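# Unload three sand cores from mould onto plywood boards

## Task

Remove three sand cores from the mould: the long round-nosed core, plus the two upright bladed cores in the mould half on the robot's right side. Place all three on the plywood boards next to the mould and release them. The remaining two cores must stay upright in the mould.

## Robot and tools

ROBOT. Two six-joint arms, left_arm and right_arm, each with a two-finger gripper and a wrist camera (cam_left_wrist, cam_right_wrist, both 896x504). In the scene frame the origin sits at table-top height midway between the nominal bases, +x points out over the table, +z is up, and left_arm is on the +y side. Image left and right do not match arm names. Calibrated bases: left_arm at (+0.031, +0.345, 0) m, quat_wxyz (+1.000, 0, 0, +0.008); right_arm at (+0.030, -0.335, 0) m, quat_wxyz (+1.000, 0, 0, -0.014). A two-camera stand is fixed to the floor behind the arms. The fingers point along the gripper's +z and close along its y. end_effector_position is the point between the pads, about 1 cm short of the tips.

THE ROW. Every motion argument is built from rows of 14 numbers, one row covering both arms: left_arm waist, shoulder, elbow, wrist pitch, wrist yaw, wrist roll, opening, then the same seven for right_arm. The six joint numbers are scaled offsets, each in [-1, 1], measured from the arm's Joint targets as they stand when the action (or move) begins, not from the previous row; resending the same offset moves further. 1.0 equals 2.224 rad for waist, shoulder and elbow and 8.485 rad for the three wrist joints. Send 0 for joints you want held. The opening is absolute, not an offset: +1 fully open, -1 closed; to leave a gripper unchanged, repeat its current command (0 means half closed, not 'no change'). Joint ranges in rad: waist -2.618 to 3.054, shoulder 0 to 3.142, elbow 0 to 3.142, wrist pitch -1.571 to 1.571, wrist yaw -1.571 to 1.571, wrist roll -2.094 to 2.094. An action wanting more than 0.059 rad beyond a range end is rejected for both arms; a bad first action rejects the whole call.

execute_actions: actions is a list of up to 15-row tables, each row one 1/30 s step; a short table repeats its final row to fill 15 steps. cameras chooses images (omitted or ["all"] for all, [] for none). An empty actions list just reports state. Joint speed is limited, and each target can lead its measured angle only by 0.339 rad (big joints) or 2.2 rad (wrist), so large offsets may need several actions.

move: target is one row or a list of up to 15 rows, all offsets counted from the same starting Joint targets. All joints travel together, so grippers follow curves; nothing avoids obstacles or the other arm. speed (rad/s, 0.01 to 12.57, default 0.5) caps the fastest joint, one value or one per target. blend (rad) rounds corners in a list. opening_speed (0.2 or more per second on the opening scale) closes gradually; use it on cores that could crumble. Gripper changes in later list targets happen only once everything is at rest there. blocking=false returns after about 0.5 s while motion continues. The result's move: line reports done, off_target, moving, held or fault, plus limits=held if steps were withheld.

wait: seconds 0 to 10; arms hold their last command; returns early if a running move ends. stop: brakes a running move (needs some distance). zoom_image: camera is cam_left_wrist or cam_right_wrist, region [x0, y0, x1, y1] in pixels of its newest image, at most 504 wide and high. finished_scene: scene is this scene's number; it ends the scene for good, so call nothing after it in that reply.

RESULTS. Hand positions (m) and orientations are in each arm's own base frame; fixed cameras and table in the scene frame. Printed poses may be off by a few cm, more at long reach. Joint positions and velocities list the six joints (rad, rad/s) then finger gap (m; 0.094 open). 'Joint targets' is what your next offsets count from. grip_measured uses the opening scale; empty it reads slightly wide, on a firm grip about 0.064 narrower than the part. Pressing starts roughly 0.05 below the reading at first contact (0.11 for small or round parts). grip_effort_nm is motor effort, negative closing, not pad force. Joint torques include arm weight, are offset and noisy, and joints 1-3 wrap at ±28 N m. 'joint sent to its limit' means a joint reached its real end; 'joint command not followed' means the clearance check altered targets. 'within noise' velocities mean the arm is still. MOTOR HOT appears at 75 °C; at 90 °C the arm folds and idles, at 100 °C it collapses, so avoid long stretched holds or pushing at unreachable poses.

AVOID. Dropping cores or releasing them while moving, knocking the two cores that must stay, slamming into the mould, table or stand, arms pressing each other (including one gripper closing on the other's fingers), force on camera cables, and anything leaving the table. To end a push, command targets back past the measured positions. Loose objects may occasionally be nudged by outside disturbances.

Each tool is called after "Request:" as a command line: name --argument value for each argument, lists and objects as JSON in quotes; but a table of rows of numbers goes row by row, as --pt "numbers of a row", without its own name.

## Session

Request:
execute_actions --actions '[]'

Scene clock: 0.00 s.
left_arm: end_effector_position=(+0.3491, -0.0518, +0.2089) grip_measured=+1.000 grip_effort_nm=n/a end_effector_quat_wxyz=(+0.533, -0.007, +0.816, -0.226) | right_arm: end_effector_position=(+0.3047, +0.0784, +0.1820) grip_measured=+1.000 grip_effort_nm=n/a end_effector_quat_wxyz=(+0.477, +0.034, +0.863, +0.162)
Joint positions: left_arm=[0.064 1.008 0.577 0.059 0.429 -0.249 0.094] | right_arm=[0.21 0.845 0.563 -0.234 -0.068 0.329 0.094]
Joint velocities: within noise
Joint torques (N m): no reading
Heat: left arm: 31 °C; right arm: 32 °C.
Joint targets: left_arm=[0.064 1.000 0.586 0.062 0.431 -0.247] | right_arm=[0.210 0.838 0.575 -0.230 -0.068 0.327]
Tool commands: left_gripper/opening=+1.0 right_gripper/opening=+1.0

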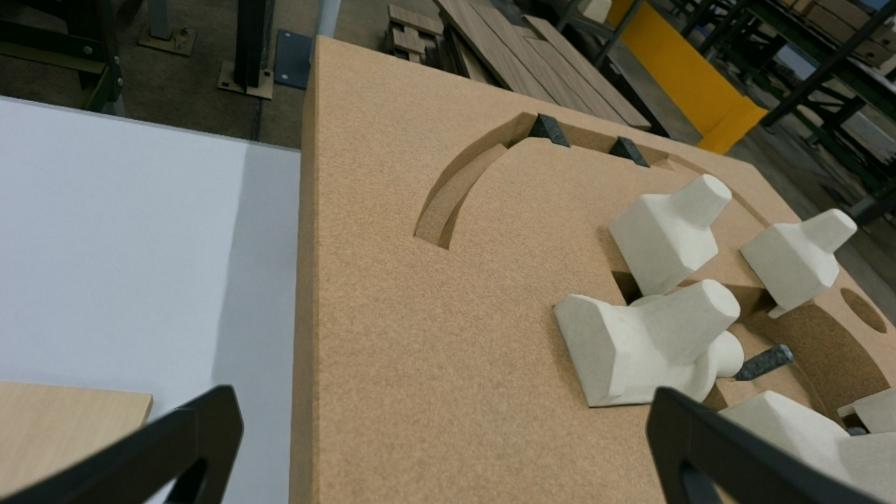

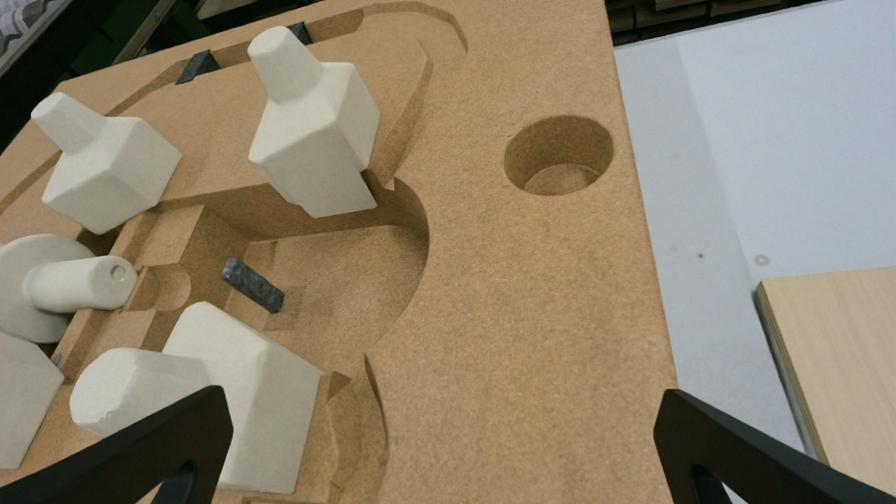

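Request:
move --target '[-0.2684,0.4676,0.741,-0.1645,-0.0508,0.0291,1,0.1556,0.3426,0.5508,-0.132,0.008,-0.0385,1]' --speed 0.9

Scene clock: 7.00 s.
left_arm: end_effector_position=(+0.4036, -0.2392, +0.2332) grip_measured=+1.000 grip_effort_nm=0.032 end_effector_quat_wxyz=(+0.205, +0.256, +0.943, -0.061) | right_arm: end_effector_position=(+0.3024, +0.1884, +0.2545) grip_measured=+1.000 grip_effort_nm=0.022 end_effector_quat_wxyz=(+0.195, -0.264, +0.943, +0.059)
Joint positions: left_arm=[-0.534 2.021 2.208 -1.326 0.009 -0.006 0.094] | right_arm=[0.551 1.593 1.769 -1.337 -0.007 0.006 0.094]
Joint velocities: within noise
Joint torques (N m): left_arm=[0.06 -8.03 6.9 1.2 -0.09 -0.01] | right_arm=[0.42 -5.09 7.73 0.64 0.05 -0.14]
Heat: left arm: 32 °C; right arm: 32 °C.
Joint targets: left_arm=[-0.533 2.040 2.234 -1.333 0.000 0.001] | right_arm=[0.556 1.600 1.800 -1.350 0.000 0.000]
move: done

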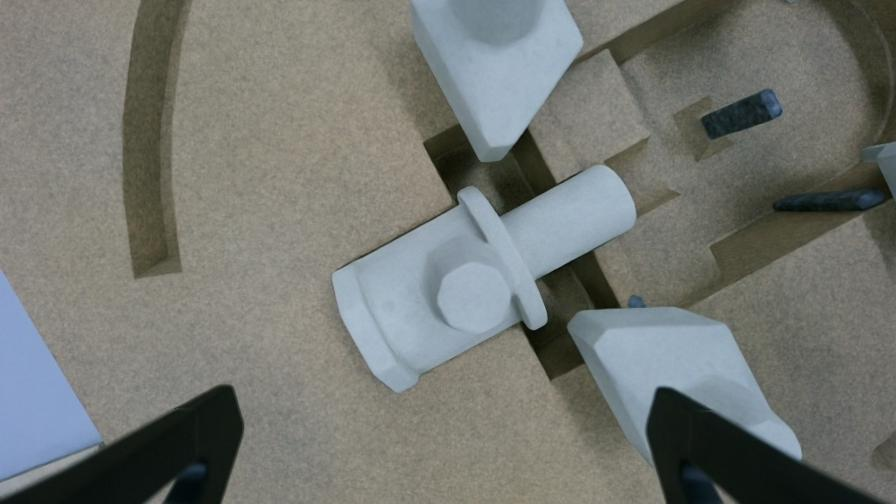

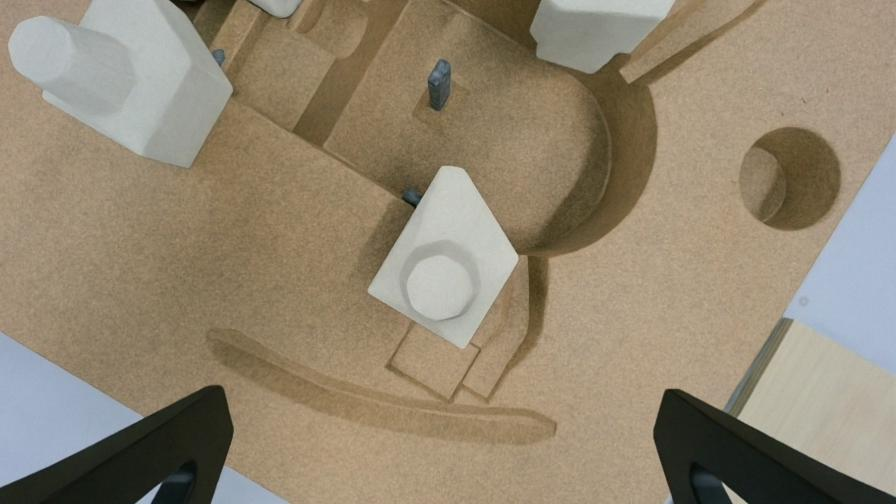

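Request:
move --target '[0.16,-0.19,-0.19,0,0,0,1,-0.25,0,0,0,0,0,1]' --speed 1.0

Scene clock: 22.13 s.
left_arm: end_effector_position=(+0.3620, -0.0654, +0.2595) grip_measured=+1.000 grip_effort_nm=0.032 end_effector_quat_wxyz=(+0.211, +0.086, +0.974, -0.020) | right_arm: end_effector_position=(+0.3560, +0.0006, +0.2545) grip_measured=+1.000 grip_effort_nm=0.022 end_effector_quat_wxyz=(+0.203, +0.003, +0.979, +0.000)
Joint positions: left_arm=[-0.181 1.629 1.82 -1.336 0.001 -0.004 0.094] | right_arm=[-0.001 1.593 1.769 -1.338 0.001 0.004 0.094]
Joint velocities: within noise
Joint torques (N m): left_arm=[0.32 -6.84 4.08 1.27 0 -0.02] | right_arm=[0.06 -5.08 7.71 0.64 -0.01 -0.1]
Heat: left arm: 35 °C; right arm: 35 °C.
Joint targets: left_arm=[-0.177 1.617 1.812 -1.333 0.000 0.000] | right_arm=[-0.001 1.600 1.800 -1.350 0.000 0.000]
move: done

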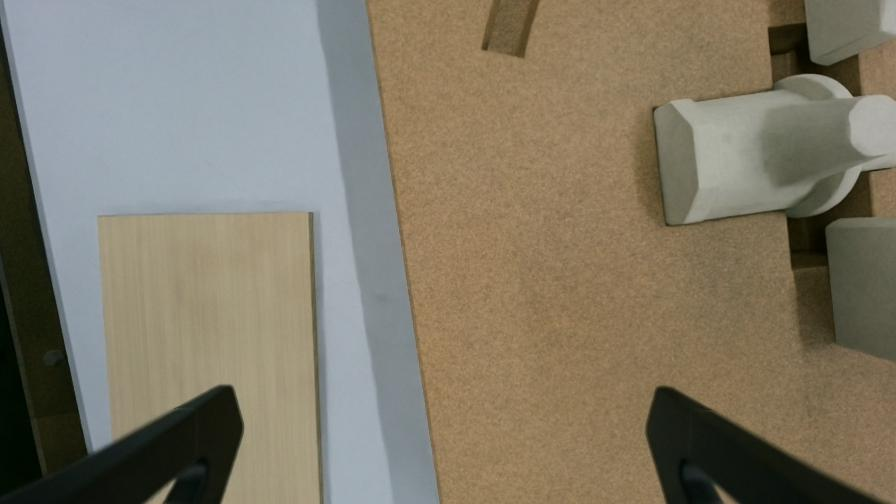

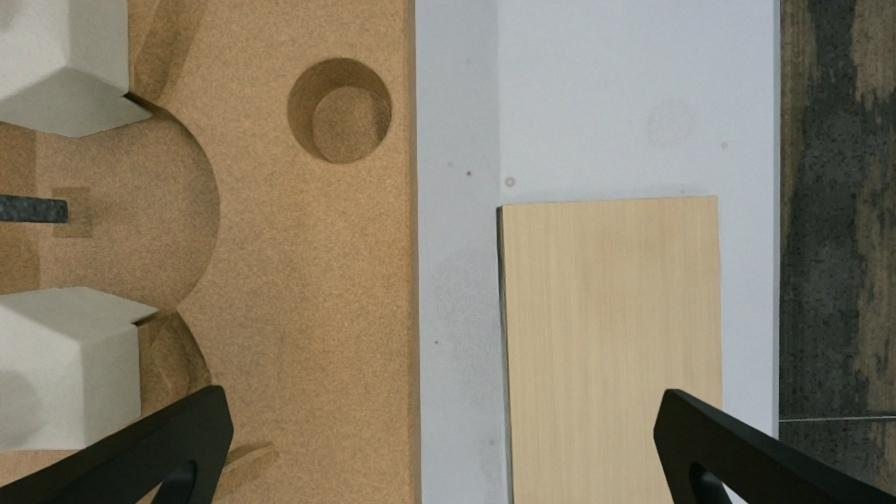

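Request:
move --target '[-0.2566,0.0821,-0.0549,0.0724,-0.0658,-0.0631,0.5,0.4302,0.0146,-0.1592,0.0377,0.1118,0.1355,0.7]' --speed 0.9

Scene clock: 64.30 s.
left_arm: end_effector_position=(+0.4139, -0.2581, +0.2500) grip_measured=+0.502 grip_effort_nm=-0.066 end_effector_quat_wxyz=(+0.430, +0.005, +0.903, -0.012) | right_arm: end_effector_position=(+0.3172, +0.2021, +0.2312) grip_measured=+0.703 grip_effort_nm=-0.129 end_effector_quat_wxyz=(+0.457, +0.156, +0.872, -0.084)
Joint positions: left_arm=[-0.749 1.785 1.698 -0.735 -0.535 -0.524 0.071] | right_arm=[0.956 1.627 1.456 -1.048 0.921 1.136 0.08]
Joint velocities: within noise
Joint torques (N m): left_arm=[0.13 -7.1 4.92 1.83 -0.46 -0.19] | right_arm=[0.03 -5.81 4.79 0.74 0.58 0.11]
Heat: left arm: 36 °C; right arm: 36 °C.
Joint targets: left_arm=[-0.748 1.800 1.690 -0.719 -0.558 -0.535] | right_arm=[0.956 1.633 1.446 -1.031 0.949 1.150]
move: done

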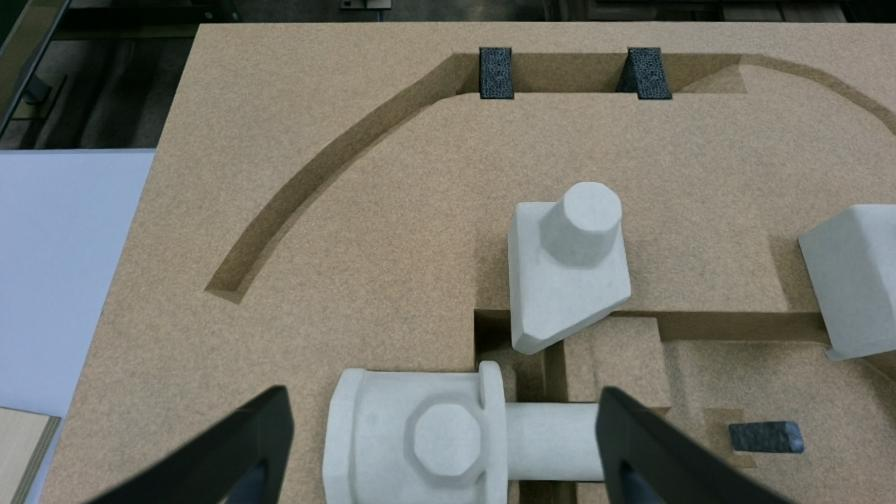

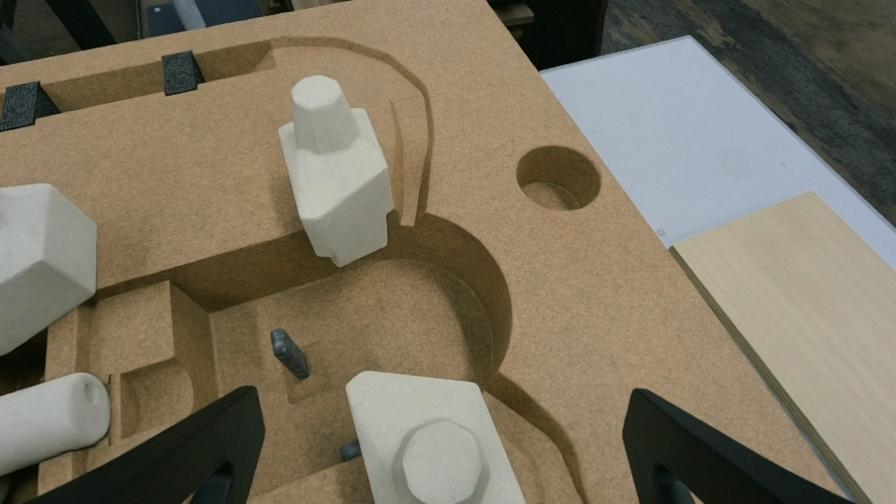

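Request:
move --target '[0,0.0148,-0.1538,0.0416,0,0,0.4,0,0.0162,-0.1446,0.0424,0,0,0.6]' --speed 0.45

Scene clock: 69.00 s.
left_arm: end_effector_position=(+0.4146, -0.2582, +0.1493) grip_measured=+0.402 grip_effort_nm=-0.061 end_effector_quat_wxyz=(+0.421, +0.008, +0.907, -0.003) | right_arm: end_effector_position=(+0.3168, +0.2010, +0.1407) grip_measured=+0.603 grip_effort_nm=-0.125 end_effector_quat_wxyz=(+0.458, +0.156, +0.871, -0.086)
Joint positions: left_arm=[-0.749 1.819 1.354 -0.384 -0.537 -0.525 0.066] | right_arm=[0.956 1.664 1.132 -0.691 0.924 1.136 0.075]
Joint velocities: within noise
Joint torques (N m): left_arm=[0.1 -7.42 4.86 1.82 -0.45 -0.19] | right_arm=[0.03 -6.05 4.83 0.77 0.6 0.11]
Heat: left arm: 36 °C; right arm: 36 °C.
Joint targets: left_arm=[-0.748 1.833 1.348 -0.366 -0.558 -0.535] | right_arm=[0.956 1.669 1.125 -0.671 0.949 1.149]
move: done

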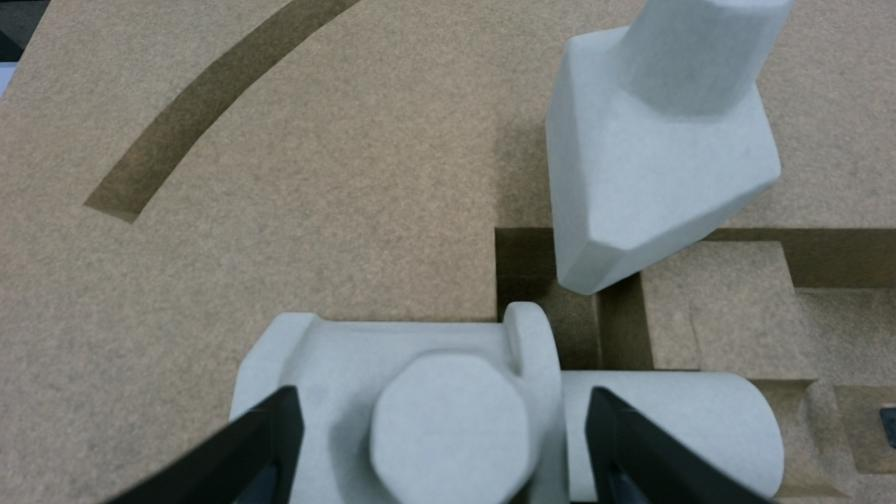

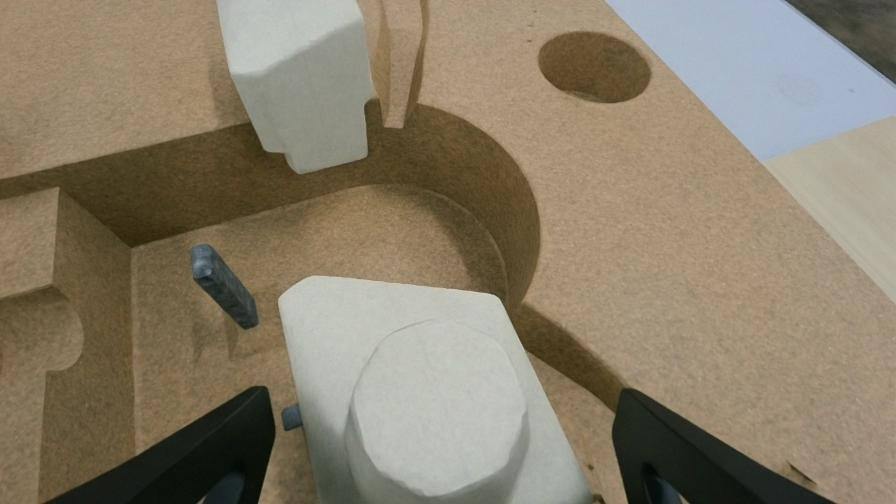

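Request:
move --target '[0,0,0,0,0,0,-0.55,0,0,0,0,0,0,-0.55]' --opening_speed 0.8

Scene clock: 73.37 s.
left_arm: end_effector_position=(+0.4154, -0.2599, +0.1502) grip_measured=-0.098 grip_effort_nm=-0.999 end_effector_quat_wxyz=(+0.423, +0.007, +0.906, -0.008) | right_arm: end_effector_position=(+0.3207, +0.2006, +0.1490) grip_measured=-0.246 grip_effort_nm=-1.004 end_effector_quat_wxyz=(+0.480, +0.163, +0.857, -0.087)
Joint positions: left_arm=[-0.749 1.819 1.354 -0.376 -0.533 -0.527 0.042] | right_arm=[0.962 1.664 1.132 -0.668 0.974 1.139 0.035]
Joint velocities: within noise
Joint torques (N m): left_arm=[0.13 -7.41 4.89 1.76 -0.51 -0.17] | right_arm=[-0.42 -6.06 4.86 0.57 0.12 0.08]
Heat: left arm: 36 °C; right arm: 35 °C.
Joint targets: left_arm=[-0.748 1.833 1.348 -0.366 -0.558 -0.535] | right_arm=[0.956 1.669 1.125 -0.671 0.949 1.150]
move: done

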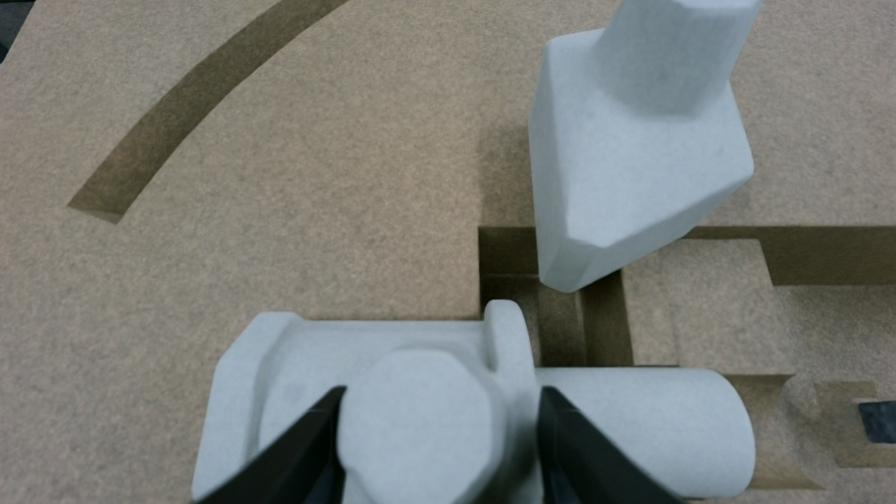

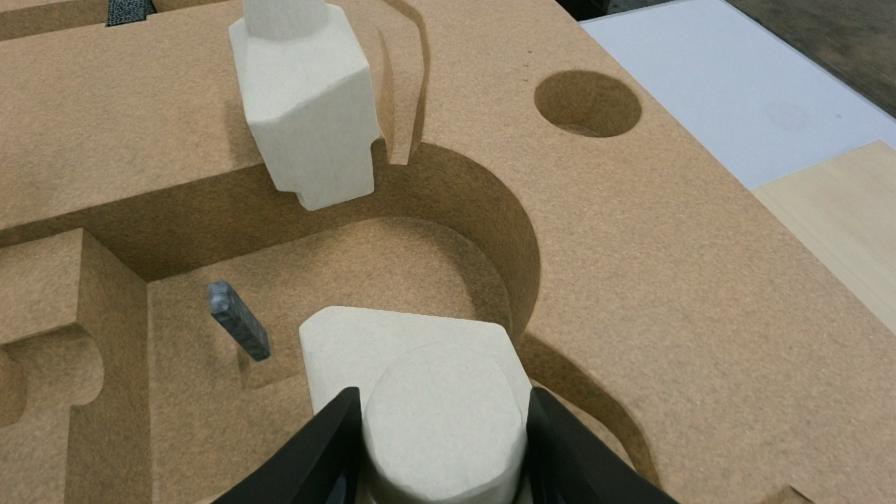

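Request:
move --pt "0 0 0 0 0 0 0.4 0 0 0 0 0 0 -0.55" --pt "0 -0.001 0.0162 -0.0044 0 0 0.4 0 -0.0238 0.09 -0.0225 0.006 0 -0.55" --pt "0 -0.001 0.0162 -0.0044 0 0 -0.55 0 -0.0238 0.09 -0.0225 0.006 0 -0.55" --speed 0.25 --opening_speed 0.9

Scene clock: 86.27 s.
left_arm: end_effector_position=(+0.4128, -0.2596, +0.1476) grip_measured=-0.081 grip_effort_nm=-0.999 end_effector_quat_wxyz=(+0.415, +0.010, +0.910, -0.007) | right_arm: end_effector_position=(+0.3203, +0.2065, +0.1781) grip_measured=-0.249 grip_effort_nm=-1.004 end_effector_quat_wxyz=(+0.459, +0.156, +0.870, -0.089)
Joint positions: left_arm=[-0.749 1.819 1.357 -0.395 -0.523 -0.528 0.043] | right_arm=[0.959 1.662 1.28 -0.849 0.931 1.142 0.035]
Joint velocities: within noise
Joint torques (N m): left_arm=[0.08 -7.58 7.75 1.54 -0.63 -0.14] | right_arm=[-0.25 -10.37 9.1 0.45 1.03 0.06]
Heat: left arm: 37 °C; right arm: 36 °C.
Joint targets: left_arm=[-0.748 1.831 1.384 -0.403 -0.558 -0.535] | right_arm=[0.956 1.616 1.325 -0.862 1.000 1.150]
move: off_target (right_arm); right_arm: the wrist yaw is farthest, 0.069 rad from its target

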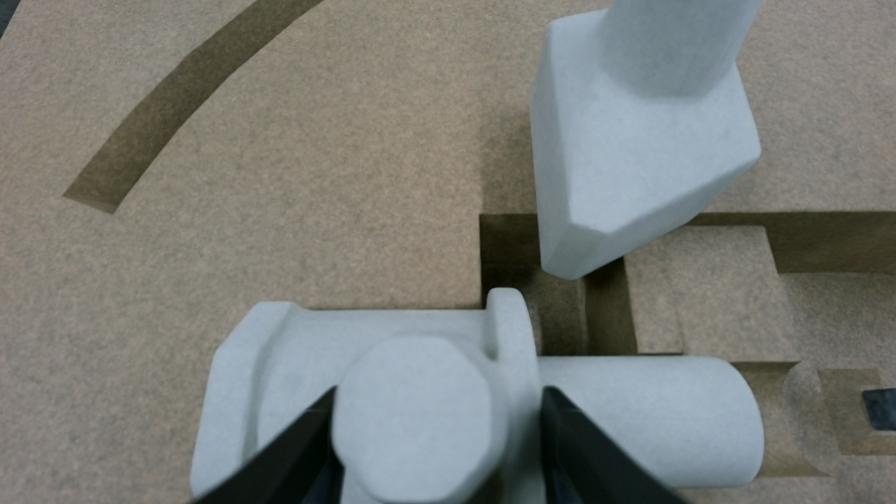

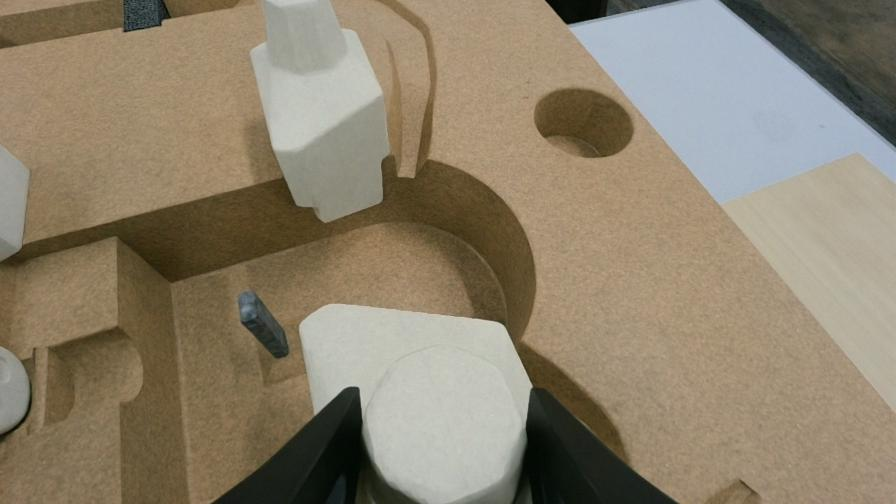

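Request:
move --pt "0 0 0 0 0 0 0.5 0 0 0 0 0 0 -0.6" --pt "0 -0.001 0.022 -0.0058 0 0 0.5 0 0.0234 0.2271 -0.0534 0 0 -0.6" --speed 0.4 --opening_speed 0.9

Scene clock: 95.37 s.
left_arm: end_effector_position=(+0.4143, -0.2585, +0.1593) grip_measured=+0.498 grip_effort_nm=0.120 end_effector_quat_wxyz=(+0.415, +0.009, +0.910, +0.000) | right_arm: end_effector_position=(+0.3160, +0.2010, +0.3019) grip_measured=-0.254 grip_effort_nm=-1.009 end_effector_quat_wxyz=(+0.462, +0.160, +0.869, -0.079)
Joint positions: left_arm=[-0.749 1.819 1.405 -0.451 -0.535 -0.529 0.07] | right_arm=[0.959 1.672 1.786 -1.324 0.927 1.142 0.035]
Joint velocities: within noise
Joint torques (N m): left_arm=[0.13 -7.73 7.8 1.6 -0.5 -0.16] | right_arm=[-0.25 -6.63 8.7 0.69 1.06 0.05]
Heat: left arm: 38 °C; right arm: 39 °C.
Joint targets: left_arm=[-0.748 1.828 1.433 -0.452 -0.558 -0.535] | right_arm=[0.956 1.668 1.830 -1.315 1.000 1.150]
move: off_target (right_arm); right_arm: the wrist yaw is farthest, 0.073 rad from its target

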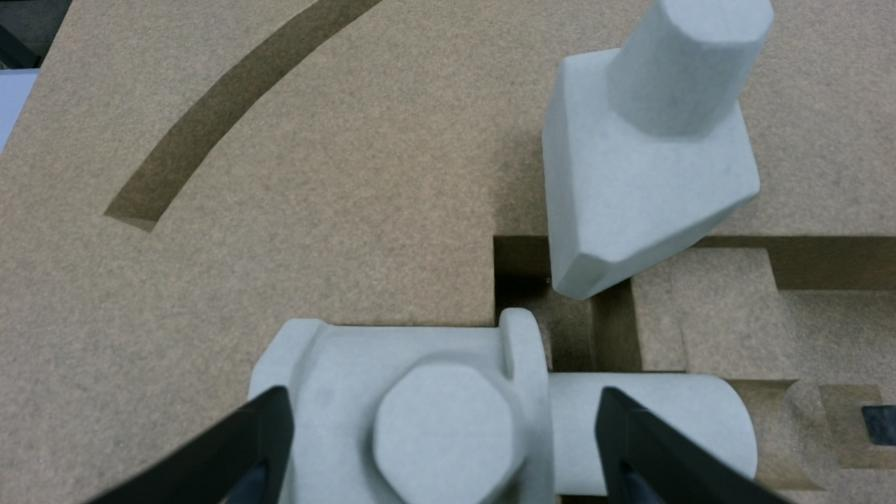

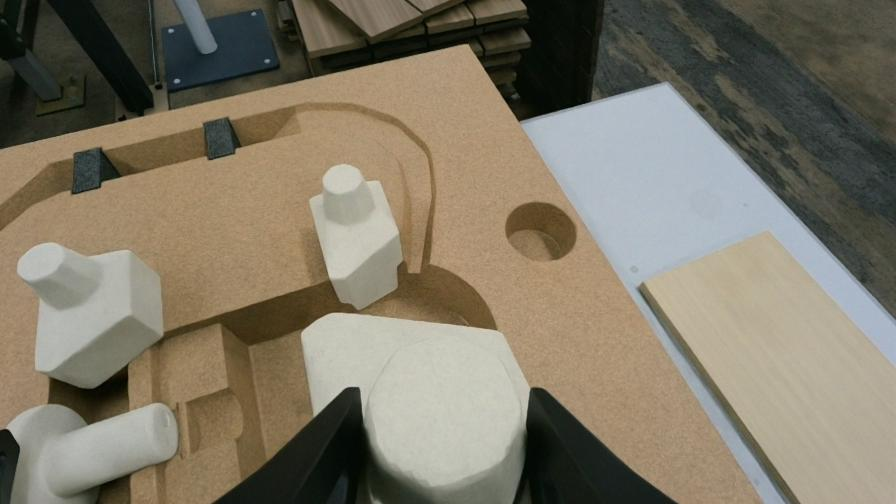

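Request:
move --target '[0,0,0,0,0,0,-0.55,-0.3912,0,0,0,0,0,-0.6]' --speed 0.65 --opening_speed 0.8

Scene clock: 100.23 s.
left_arm: end_effector_position=(+0.4144, -0.2584, +0.1593) grip_measured=-0.329 grip_effort_nm=-1.004 end_effector_quat_wxyz=(+0.416, +0.009, +0.910, +0.001) | right_arm: end_effector_position=(+0.3555, -0.1149, +0.3021) grip_measured=-0.254 grip_effort_nm=-1.004 end_effector_quat_wxyz=(+0.383, +0.513, +0.719, -0.271)
Joint positions: left_arm=[-0.749 1.819 1.405 -0.451 -0.535 -0.529 0.032] | right_arm=[0.082 1.672 1.786 -1.33 0.932 1.142 0.035]
Joint velocities: within noise
Joint torques (N m): left_arm=[0.03 -7.61 7.68 1.58 -0.51 -0.12] | right_arm=[0.39 -6.58 8.83 0.74 1.01 0.06]
Heat: left arm: 38 °C; right arm: 38 °C.
Joint targets: left_arm=[-0.748 1.828 1.433 -0.452 -0.558 -0.535] | right_arm=[0.086 1.668 1.830 -1.315 1.000 1.150]
move: off_target (right_arm); right_arm: the wrist yaw is farthest, 0.068 rad from its target

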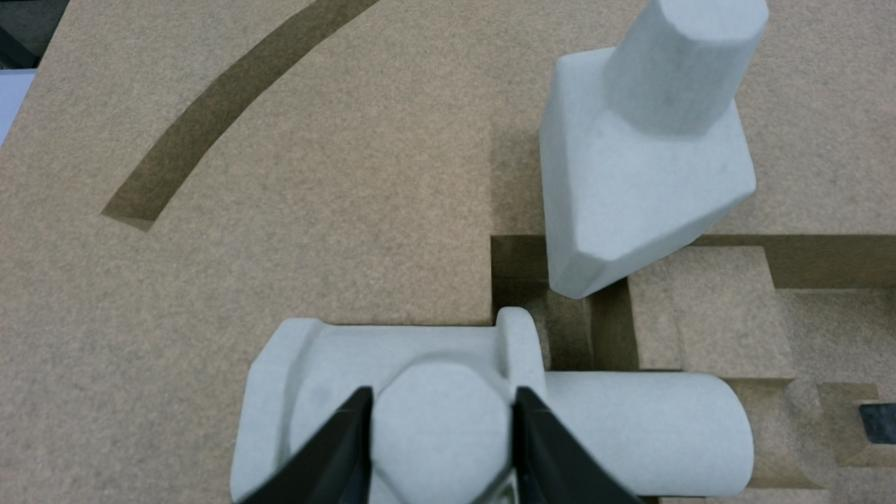

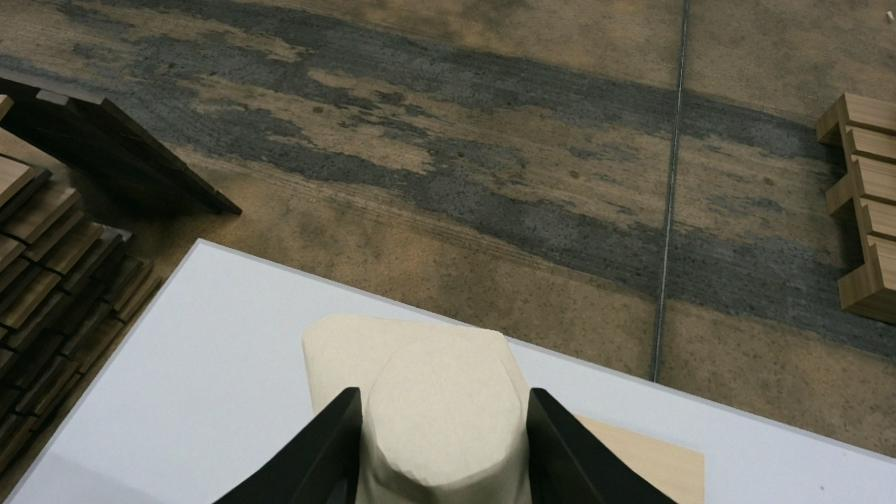

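Request:
move --pt "0 -0.0189 0.0562 -0.01155 -0.0035 0 -0.55 0 0 0 0 0 0 -0.6" --pt "0 -0.0171 0.1295 -0.0292 -0.0035 0 -0.55 -0.078 0.036 0.0216 -0.0087 -0.0377 0 -0.6" --pt "0 0.0067 0.2612 -0.0563 -0.0035 0 -0.55 -0.196 0.0908 0.054 -0.0218 -0.0943 0 -0.6" --speed '[0.2,0.35,0.5]' --blend 0.02

Scene clock: 123.53 s.
left_arm: end_effector_position=(+0.4072, -0.2539, +0.2821) grip_measured=-0.329 grip_effort_nm=-1.004 end_effector_quat_wxyz=(+0.403, +0.011, +0.915, +0.004) | right_arm: end_effector_position=(+0.3352, -0.1573, +0.1914) grip_measured=-0.254 grip_effort_nm=-1.004 end_effector_quat_wxyz=(+0.087, +0.678, +0.727, -0.068)
Joint positions: left_arm=[-0.749 1.85 1.96 -1.005 -0.526 -0.537 0.032] | right_arm=[-0.348 1.874 1.901 -1.489 0.192 1.142 0.035]
Joint velocities: within noise
Joint torques (N m): left_arm=[0.05 -8.87 9.81 2.4 -0.96 -0.02] | right_arm=[-0.18 -8.14 8.96 0.19 0.15 0.05]
Heat: left arm: 39 °C; right arm: 38 °C.
Joint targets: left_arm=[-0.748 1.843 2.014 -0.930 -0.588 -0.535] | right_arm=[-0.350 1.870 1.950 -1.500 0.199 1.150]
move: off_target (left_arm, right_arm); left_arm: the wrist pitch is farthest, 0.076 rad from its target; right_arm: the elbow is farthest, 0.049 rad from its target

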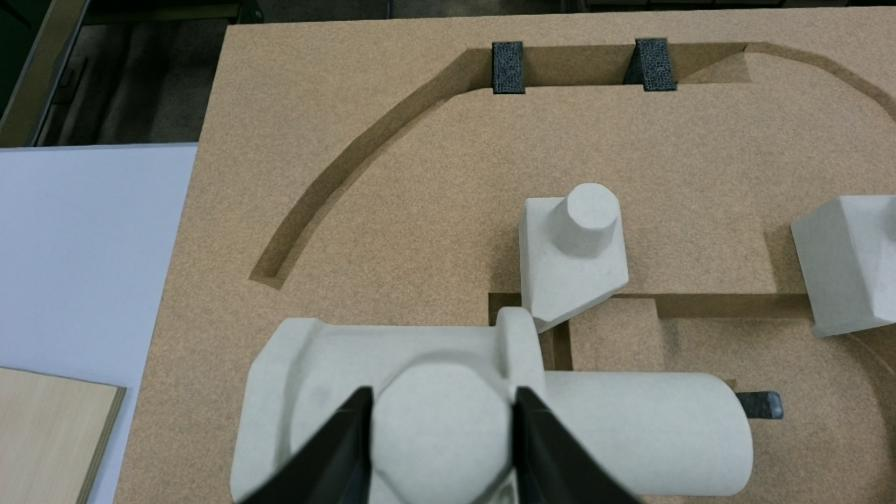

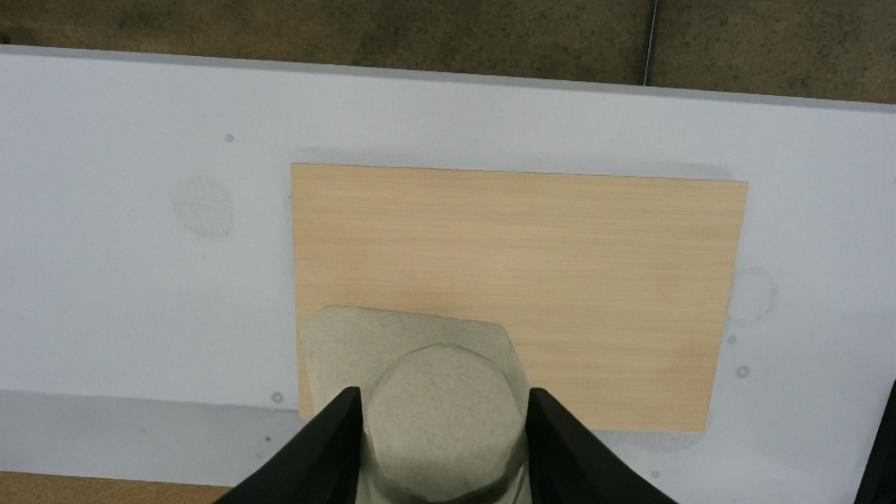

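Request:
move --pt "0.0216 -0.0058 0.1061 -0.0259 0.001 0 -0.55 -0.0582 0.0262 0.0048 -0.0018 -0.0271 0 -0.6" --pt "0.2014 -0.1407 -0.0962 -0.0083 0.001 0.002 -0.55 -0.126 0.0567 0.0104 -0.0038 -0.0587 0 -0.6" --pt "0.3837 -0.2725 -0.4227 0.0471 0.001 0.0054 -0.55 -0.1939 0.0873 0.016 -0.0059 -0.0903 0 -0.6" --speed '[0.4,0.6,0.6]' --blend 0.08

Scene clock: 149.60 s.
left_arm: end_effector_position=(+0.3355, +0.1256, +0.2004) grip_measured=-0.329 grip_effort_nm=-1.004 end_effector_quat_wxyz=(+0.374, -0.351, +0.841, +0.173) | right_arm: end_effector_position=(+0.3328, -0.2025, +0.1532) grip_measured=-0.254 grip_effort_nm=-1.009 end_effector_quat_wxyz=(-0.080, +0.797, +0.548, +0.241)
Joint positions: left_arm=[0.101 1.294 1.056 -0.63 -0.522 -0.493 0.032] | right_arm=[-0.776 2.065 1.942 -1.519 -0.508 1.142 0.035]
Joint velocities: within noise
Joint torques (N m): left_arm=[0.34 -8.32 6.98 2.7 -0.88 -0.02] | right_arm=[-0.46 -9.2 8.47 -0.29 -0.82 0.05]
Heat: left arm: 40 °C; right arm: 38 °C.
Joint targets: left_arm=[0.105 1.237 1.074 -0.530 -0.579 -0.489] | right_arm=[-0.781 2.064 1.986 -1.550 -0.567 1.150]
move: off_target (left_arm, right_arm); left_arm: the wrist pitch is farthest, 0.099 rad from its target; right_arm: the wrist yaw is farthest, 0.059 rad from its target

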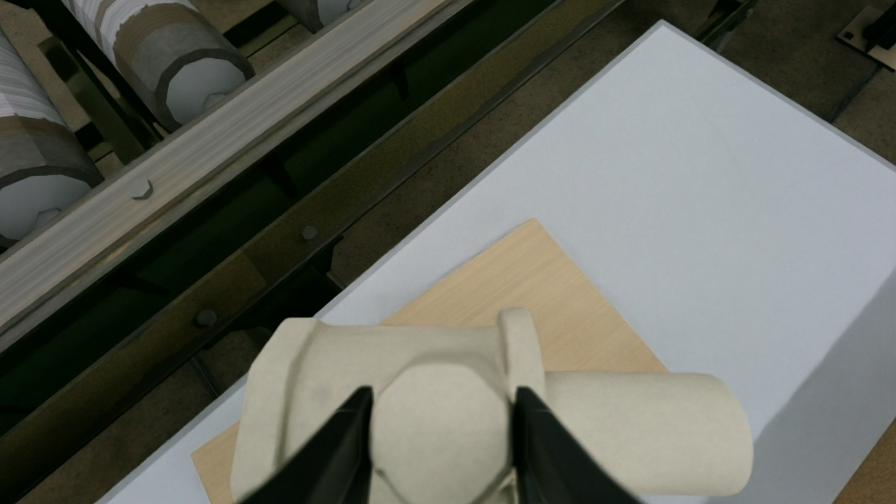

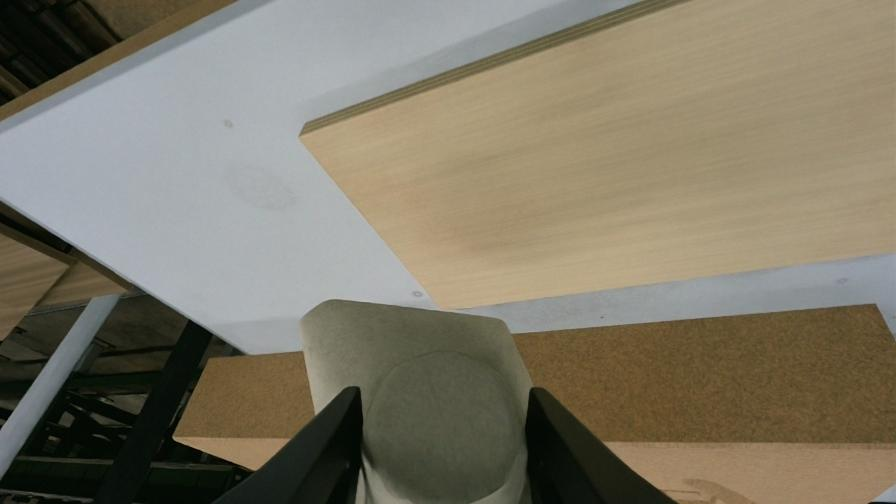

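Request:
move --target '[0,0.0157,-0.089,0.0276,0,0,-0.55,0,0.0103,-0.118,0.0215,0,0,-0.6]' --speed 0.3

Scene clock: 162.63 s.
left_arm: end_effector_position=(+0.3361, +0.1257, +0.1561) grip_measured=-0.329 grip_effort_nm=-0.989 end_effector_quat_wxyz=(+0.388, -0.353, +0.835, +0.169) | right_arm: end_effector_position=(+0.3232, -0.1925, +0.0904) grip_measured=-0.254 grip_effort_nm=-1.004 end_effector_quat_wxyz=(-0.121, +0.801, +0.538, +0.234)
Joint positions: left_arm=[0.101 1.293 0.86 -0.402 -0.522 -0.493 0.032] | right_arm=[-0.776 2.091 1.722 -1.359 -0.51 1.142 0.035]
Joint velocities: within noise
Joint torques (N m): left_arm=[0.42 -5.52 6.69 2.83 -0.89 -0.02] | right_arm=[-0.42 -9.52 4.93 -0.2 -0.79 0.05]
Heat: left arm: 42 °C; right arm: 39 °C.
Joint targets: left_arm=[0.105 1.272 0.875 -0.296 -0.579 -0.489] | right_arm=[-0.781 2.087 1.723 -1.367 -0.567 1.150]
move: off_target (left_arm, right_arm); left_arm: the wrist pitch is farthest, 0.107 rad from its target; right_arm: the wrist yaw is farthest, 0.057 rad from its target

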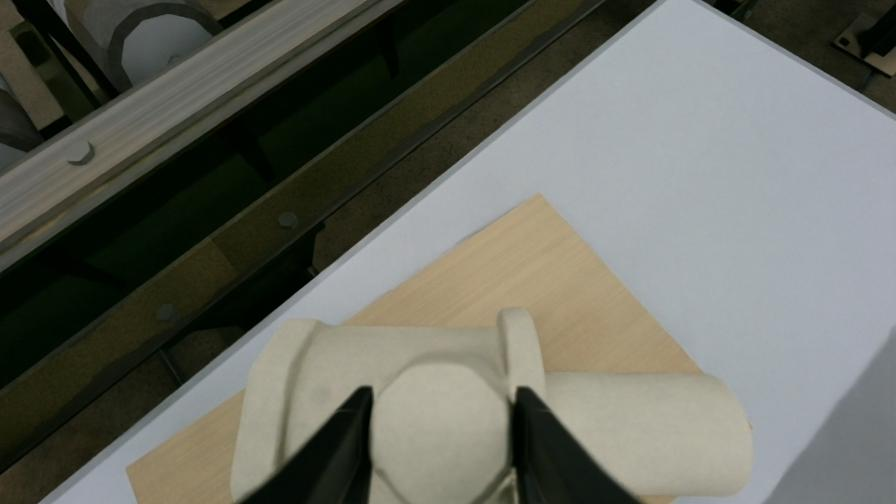

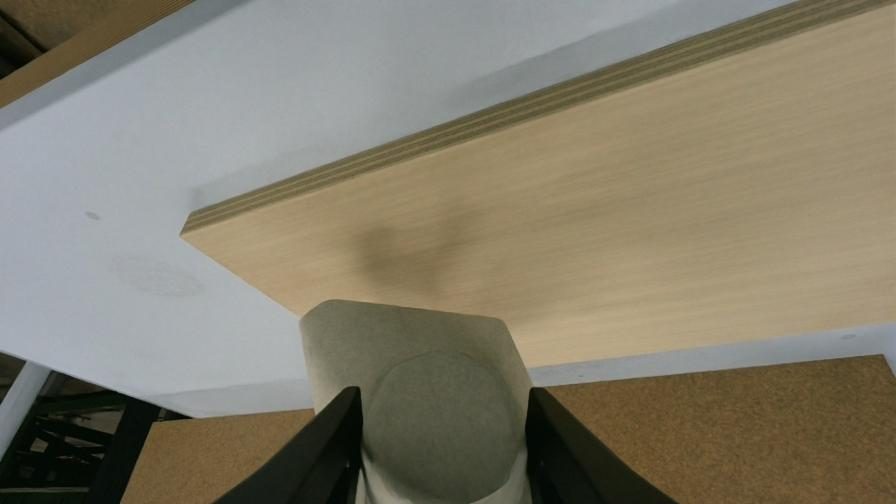

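Request:
move --target '[0,0.0045,-0.0261,0.008,0,0,-0.55,0,0.002,-0.0225,0.0044,0,0,-0.6]' --speed 0.2 --cameras '[]'

Request:
move --target '[0,0.0028,-0.0161,0.005,0,0,-0.55,0,0.0013,-0.015,0.0029,0,0,-0.6]' --speed 0.15 --cameras '[]'

Scene clock: 167.47 s.
left_arm: end_effector_position=(+0.3344, +0.1255, +0.1434) grip_measured=-0.329 grip_effort_nm=-0.999 end_effector_quat_wxyz=(+0.391, -0.353, +0.833, +0.168) | right_arm: end_effector_position=(+0.3203, -0.1897, +0.0789) grip_measured=-0.254 grip_effort_nm=-1.009 end_effector_quat_wxyz=(-0.125, +0.801, +0.536, +0.233)
Joint positions: left_arm=[0.101 1.293 0.803 -0.336 -0.522 -0.493 0.032] | right_arm=[-0.776 2.091 1.674 -1.321 -0.51 1.142 0.035]
Joint velocities: within noise
Joint torques (N m): left_arm=[0.36 -4.71 6.6 2.84 -0.88 -0.02] | right_arm=[-0.42 -9.14 4.74 -0.23 -0.79 0.05]
Heat: left arm: 43 °C; right arm: 39 °C.
Joint targets: left_arm=[0.105 1.282 0.817 -0.228 -0.579 -0.489] | right_arm=[-0.781 2.091 1.673 -1.330 -0.567 1.150]
move: off_target (left_arm, right_arm); left_arm: the wrist pitch is farthest, 0.108 rad from its target; right_arm: the wrist yaw is farthest, 0.057 rad from its target
No camera images: "cameras" was empty.

Scene clock: 168.50 s.
left_arm: end_effector_position=(+0.3333, +0.1254, +0.1338) grip_measured=-0.329 grip_effort_nm=-0.999 end_effector_quat_wxyz=(+0.391, -0.353, +0.833, +0.168) | right_arm: end_effector_position=(+0.3180, -0.1875, +0.0710) grip_measured=-0.254 grip_effort_nm=-1.004 end_effector_quat_wxyz=(-0.129, +0.802, +0.536, +0.232)
Joint positions: left_arm=[0.101 1.299 0.768 -0.294 -0.522 -0.493 0.032] | right_arm=[-0.776 2.091 1.641 -1.295 -0.51 1.142 0.035]
Joint velocities: within noise
Joint torques (N m): left_arm=[0.31 -4.67 6.49 2.86 -0.88 -0.02] | right_arm=[-0.43 -8.87 4.64 -0.25 -0.79 0.05]
Heat: left arm: 43 °C; right arm: 39 °C.
Joint targets: left_arm=[0.105 1.288 0.782 -0.186 -0.579 -0.489] | right_arm=[-0.781 2.094 1.640 -1.305 -0.567 1.150]
move: off_target (left_arm, right_arm); left_arm: the wrist pitch is farthest, 0.109 rad from its target; right_arm: the wrist yaw is farthest, 0.057 rad from its target
No camera images: "cameras" was empty.

Request:
move --target '[0,0.0014,-0.0081,0.0025,0,0,-0.55,0,0.0008,-0.0085,0.0016,0,0,-0.6]' --speed 0.1 --cameras '[]'

Request:
move --target '[0,0.0014,-0.0081,0.0025,0,0,-0.55,0,0.0008,-0.0085,0.0016,0,0,-0.6]' --speed 0.1

Scene clock: 172.17 s.
left_arm: end_effector_position=(+0.3326, +0.1253, +0.1302) grip_measured=-0.329 grip_effort_nm=-0.999 end_effector_quat_wxyz=(+0.393, -0.353, +0.832, +0.167) | right_arm: end_effector_position=(+0.3163, -0.1858, +0.0650) grip_measured=-0.254 grip_effort_nm=-1.009 end_effector_quat_wxyz=(-0.133, +0.802, +0.534, +0.231)
Joint positions: left_arm=[0.101 1.299 0.75 -0.274 -0.522 -0.493 0.032] | right_arm=[-0.776 2.096 1.622 -1.281 -0.51 1.142 0.035]
Joint velocities: within noise
Joint torques (N m): left_arm=[0.34 -4.41 6.43 2.88 -0.88 -0.03] | right_arm=[-0.42 -9.11 4.62 -0.29 -0.79 0.06]
Heat: left arm: 43 °C; right arm: 39 °C.
Joint targets: left_arm=[0.105 1.292 0.764 -0.165 -0.579 -0.489] | right_arm=[-0.781 2.096 1.621 -1.292 -0.567 1.150]
move: off_target (left_arm, right_arm); left_arm: the wrist pitch is farthest, 0.109 rad from its target; right_arm: the wrist yaw is farthest, 0.057 rad from its target
No camera images: "cameras" was empty.

Scene clock: 173.03 s.
left_arm: end_effector_position=(+0.3320, +0.1253, +0.1252) grip_measured=-0.329 grip_effort_nm=-1.004 end_effector_quat_wxyz=(+0.393, -0.353, +0.833, +0.167) | right_arm: end_effector_position=(+0.3155, -0.1840, +0.0616) grip_measured=-0.254 grip_effort_nm=-0.999 end_effector_quat_wxyz=(-0.135, +0.802, +0.533, +0.233)
Joint positions: left_arm=[0.101 1.304 0.733 -0.252 -0.522 -0.492 0.032] | right_arm=[-0.776 2.096 1.606 -1.269 -0.515 1.142 0.035]
Joint velocities: within noise
Joint torques (N m): left_arm=[0.29 -4.57 6.32 2.88 -0.88 -0.04] | right_arm=[-0.4 -8.94 4.42 -0.28 -0.74 0.06]
Heat: left arm: 43 °C; right arm: 39 °C.
Joint targets: left_arm=[0.105 1.294 0.745 -0.143 -0.579 -0.489] | right_arm=[-0.781 2.098 1.602 -1.278 -0.567 1.150]
move: off_target (left_arm, right_arm); left_arm: the wrist pitch is farthest, 0.109 rad from its target; right_arm: the wrist yaw is farthest, 0.052 rad from its target

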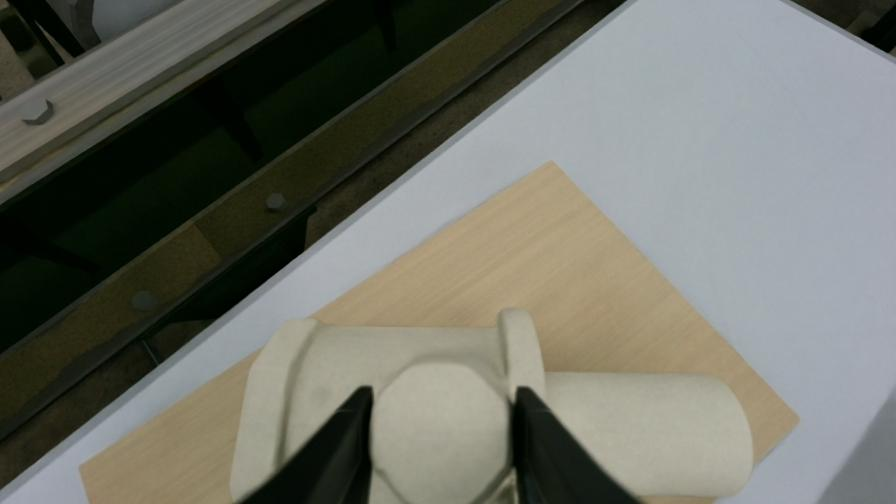

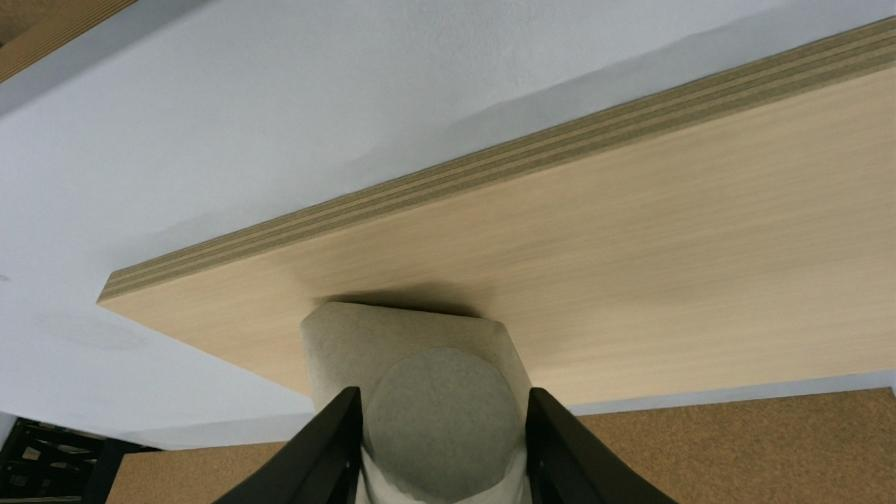

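Request:
move --target '[0,0.0014,-0.0081,0.0025,0,0,-0.55,0,0.0008,-0.0085,0.0016,0,0,-0.6]' --speed 0.08 --cameras '[]'

Scene clock: 187.23 s.
left_arm: end_effector_position=(+0.3330, +0.1261, +0.1247) grip_measured=-0.329 grip_effort_nm=-0.999 end_effector_quat_wxyz=(+0.399, -0.353, +0.829, +0.169) | right_arm: end_effector_position=(+0.3157, -0.1818, +0.0593) grip_measured=-0.254 grip_effort_nm=-1.004 end_effector_quat_wxyz=(-0.138, +0.801, +0.532, +0.238)
Joint positions: left_arm=[0.101 1.304 0.72 -0.223 -0.527 -0.487 0.032] | right_arm=[-0.776 2.096 1.592 -1.258 -0.526 1.142 0.035]
Joint velocities: within noise
Joint torques (N m): left_arm=[0.31 -4.36 6.01 2.78 -0.82 -0.08] | right_arm=[-0.4 -8.76 4.01 -0.25 -0.64 0.05]
Heat: left arm: 44 °C; right arm: 41 °C.
Joint targets: left_arm=[0.105 1.298 0.727 -0.122 -0.580 -0.489] | right_arm=[-0.781 2.100 1.583 -1.265 -0.567 1.150]
move: off_target (left_arm, right_arm); left_arm: the wrist pitch is farthest, 0.102 rad from its target; right_arm: the wrist yaw is farthest, 0.041 rad from its target
No camera images: "cameras" was empty.


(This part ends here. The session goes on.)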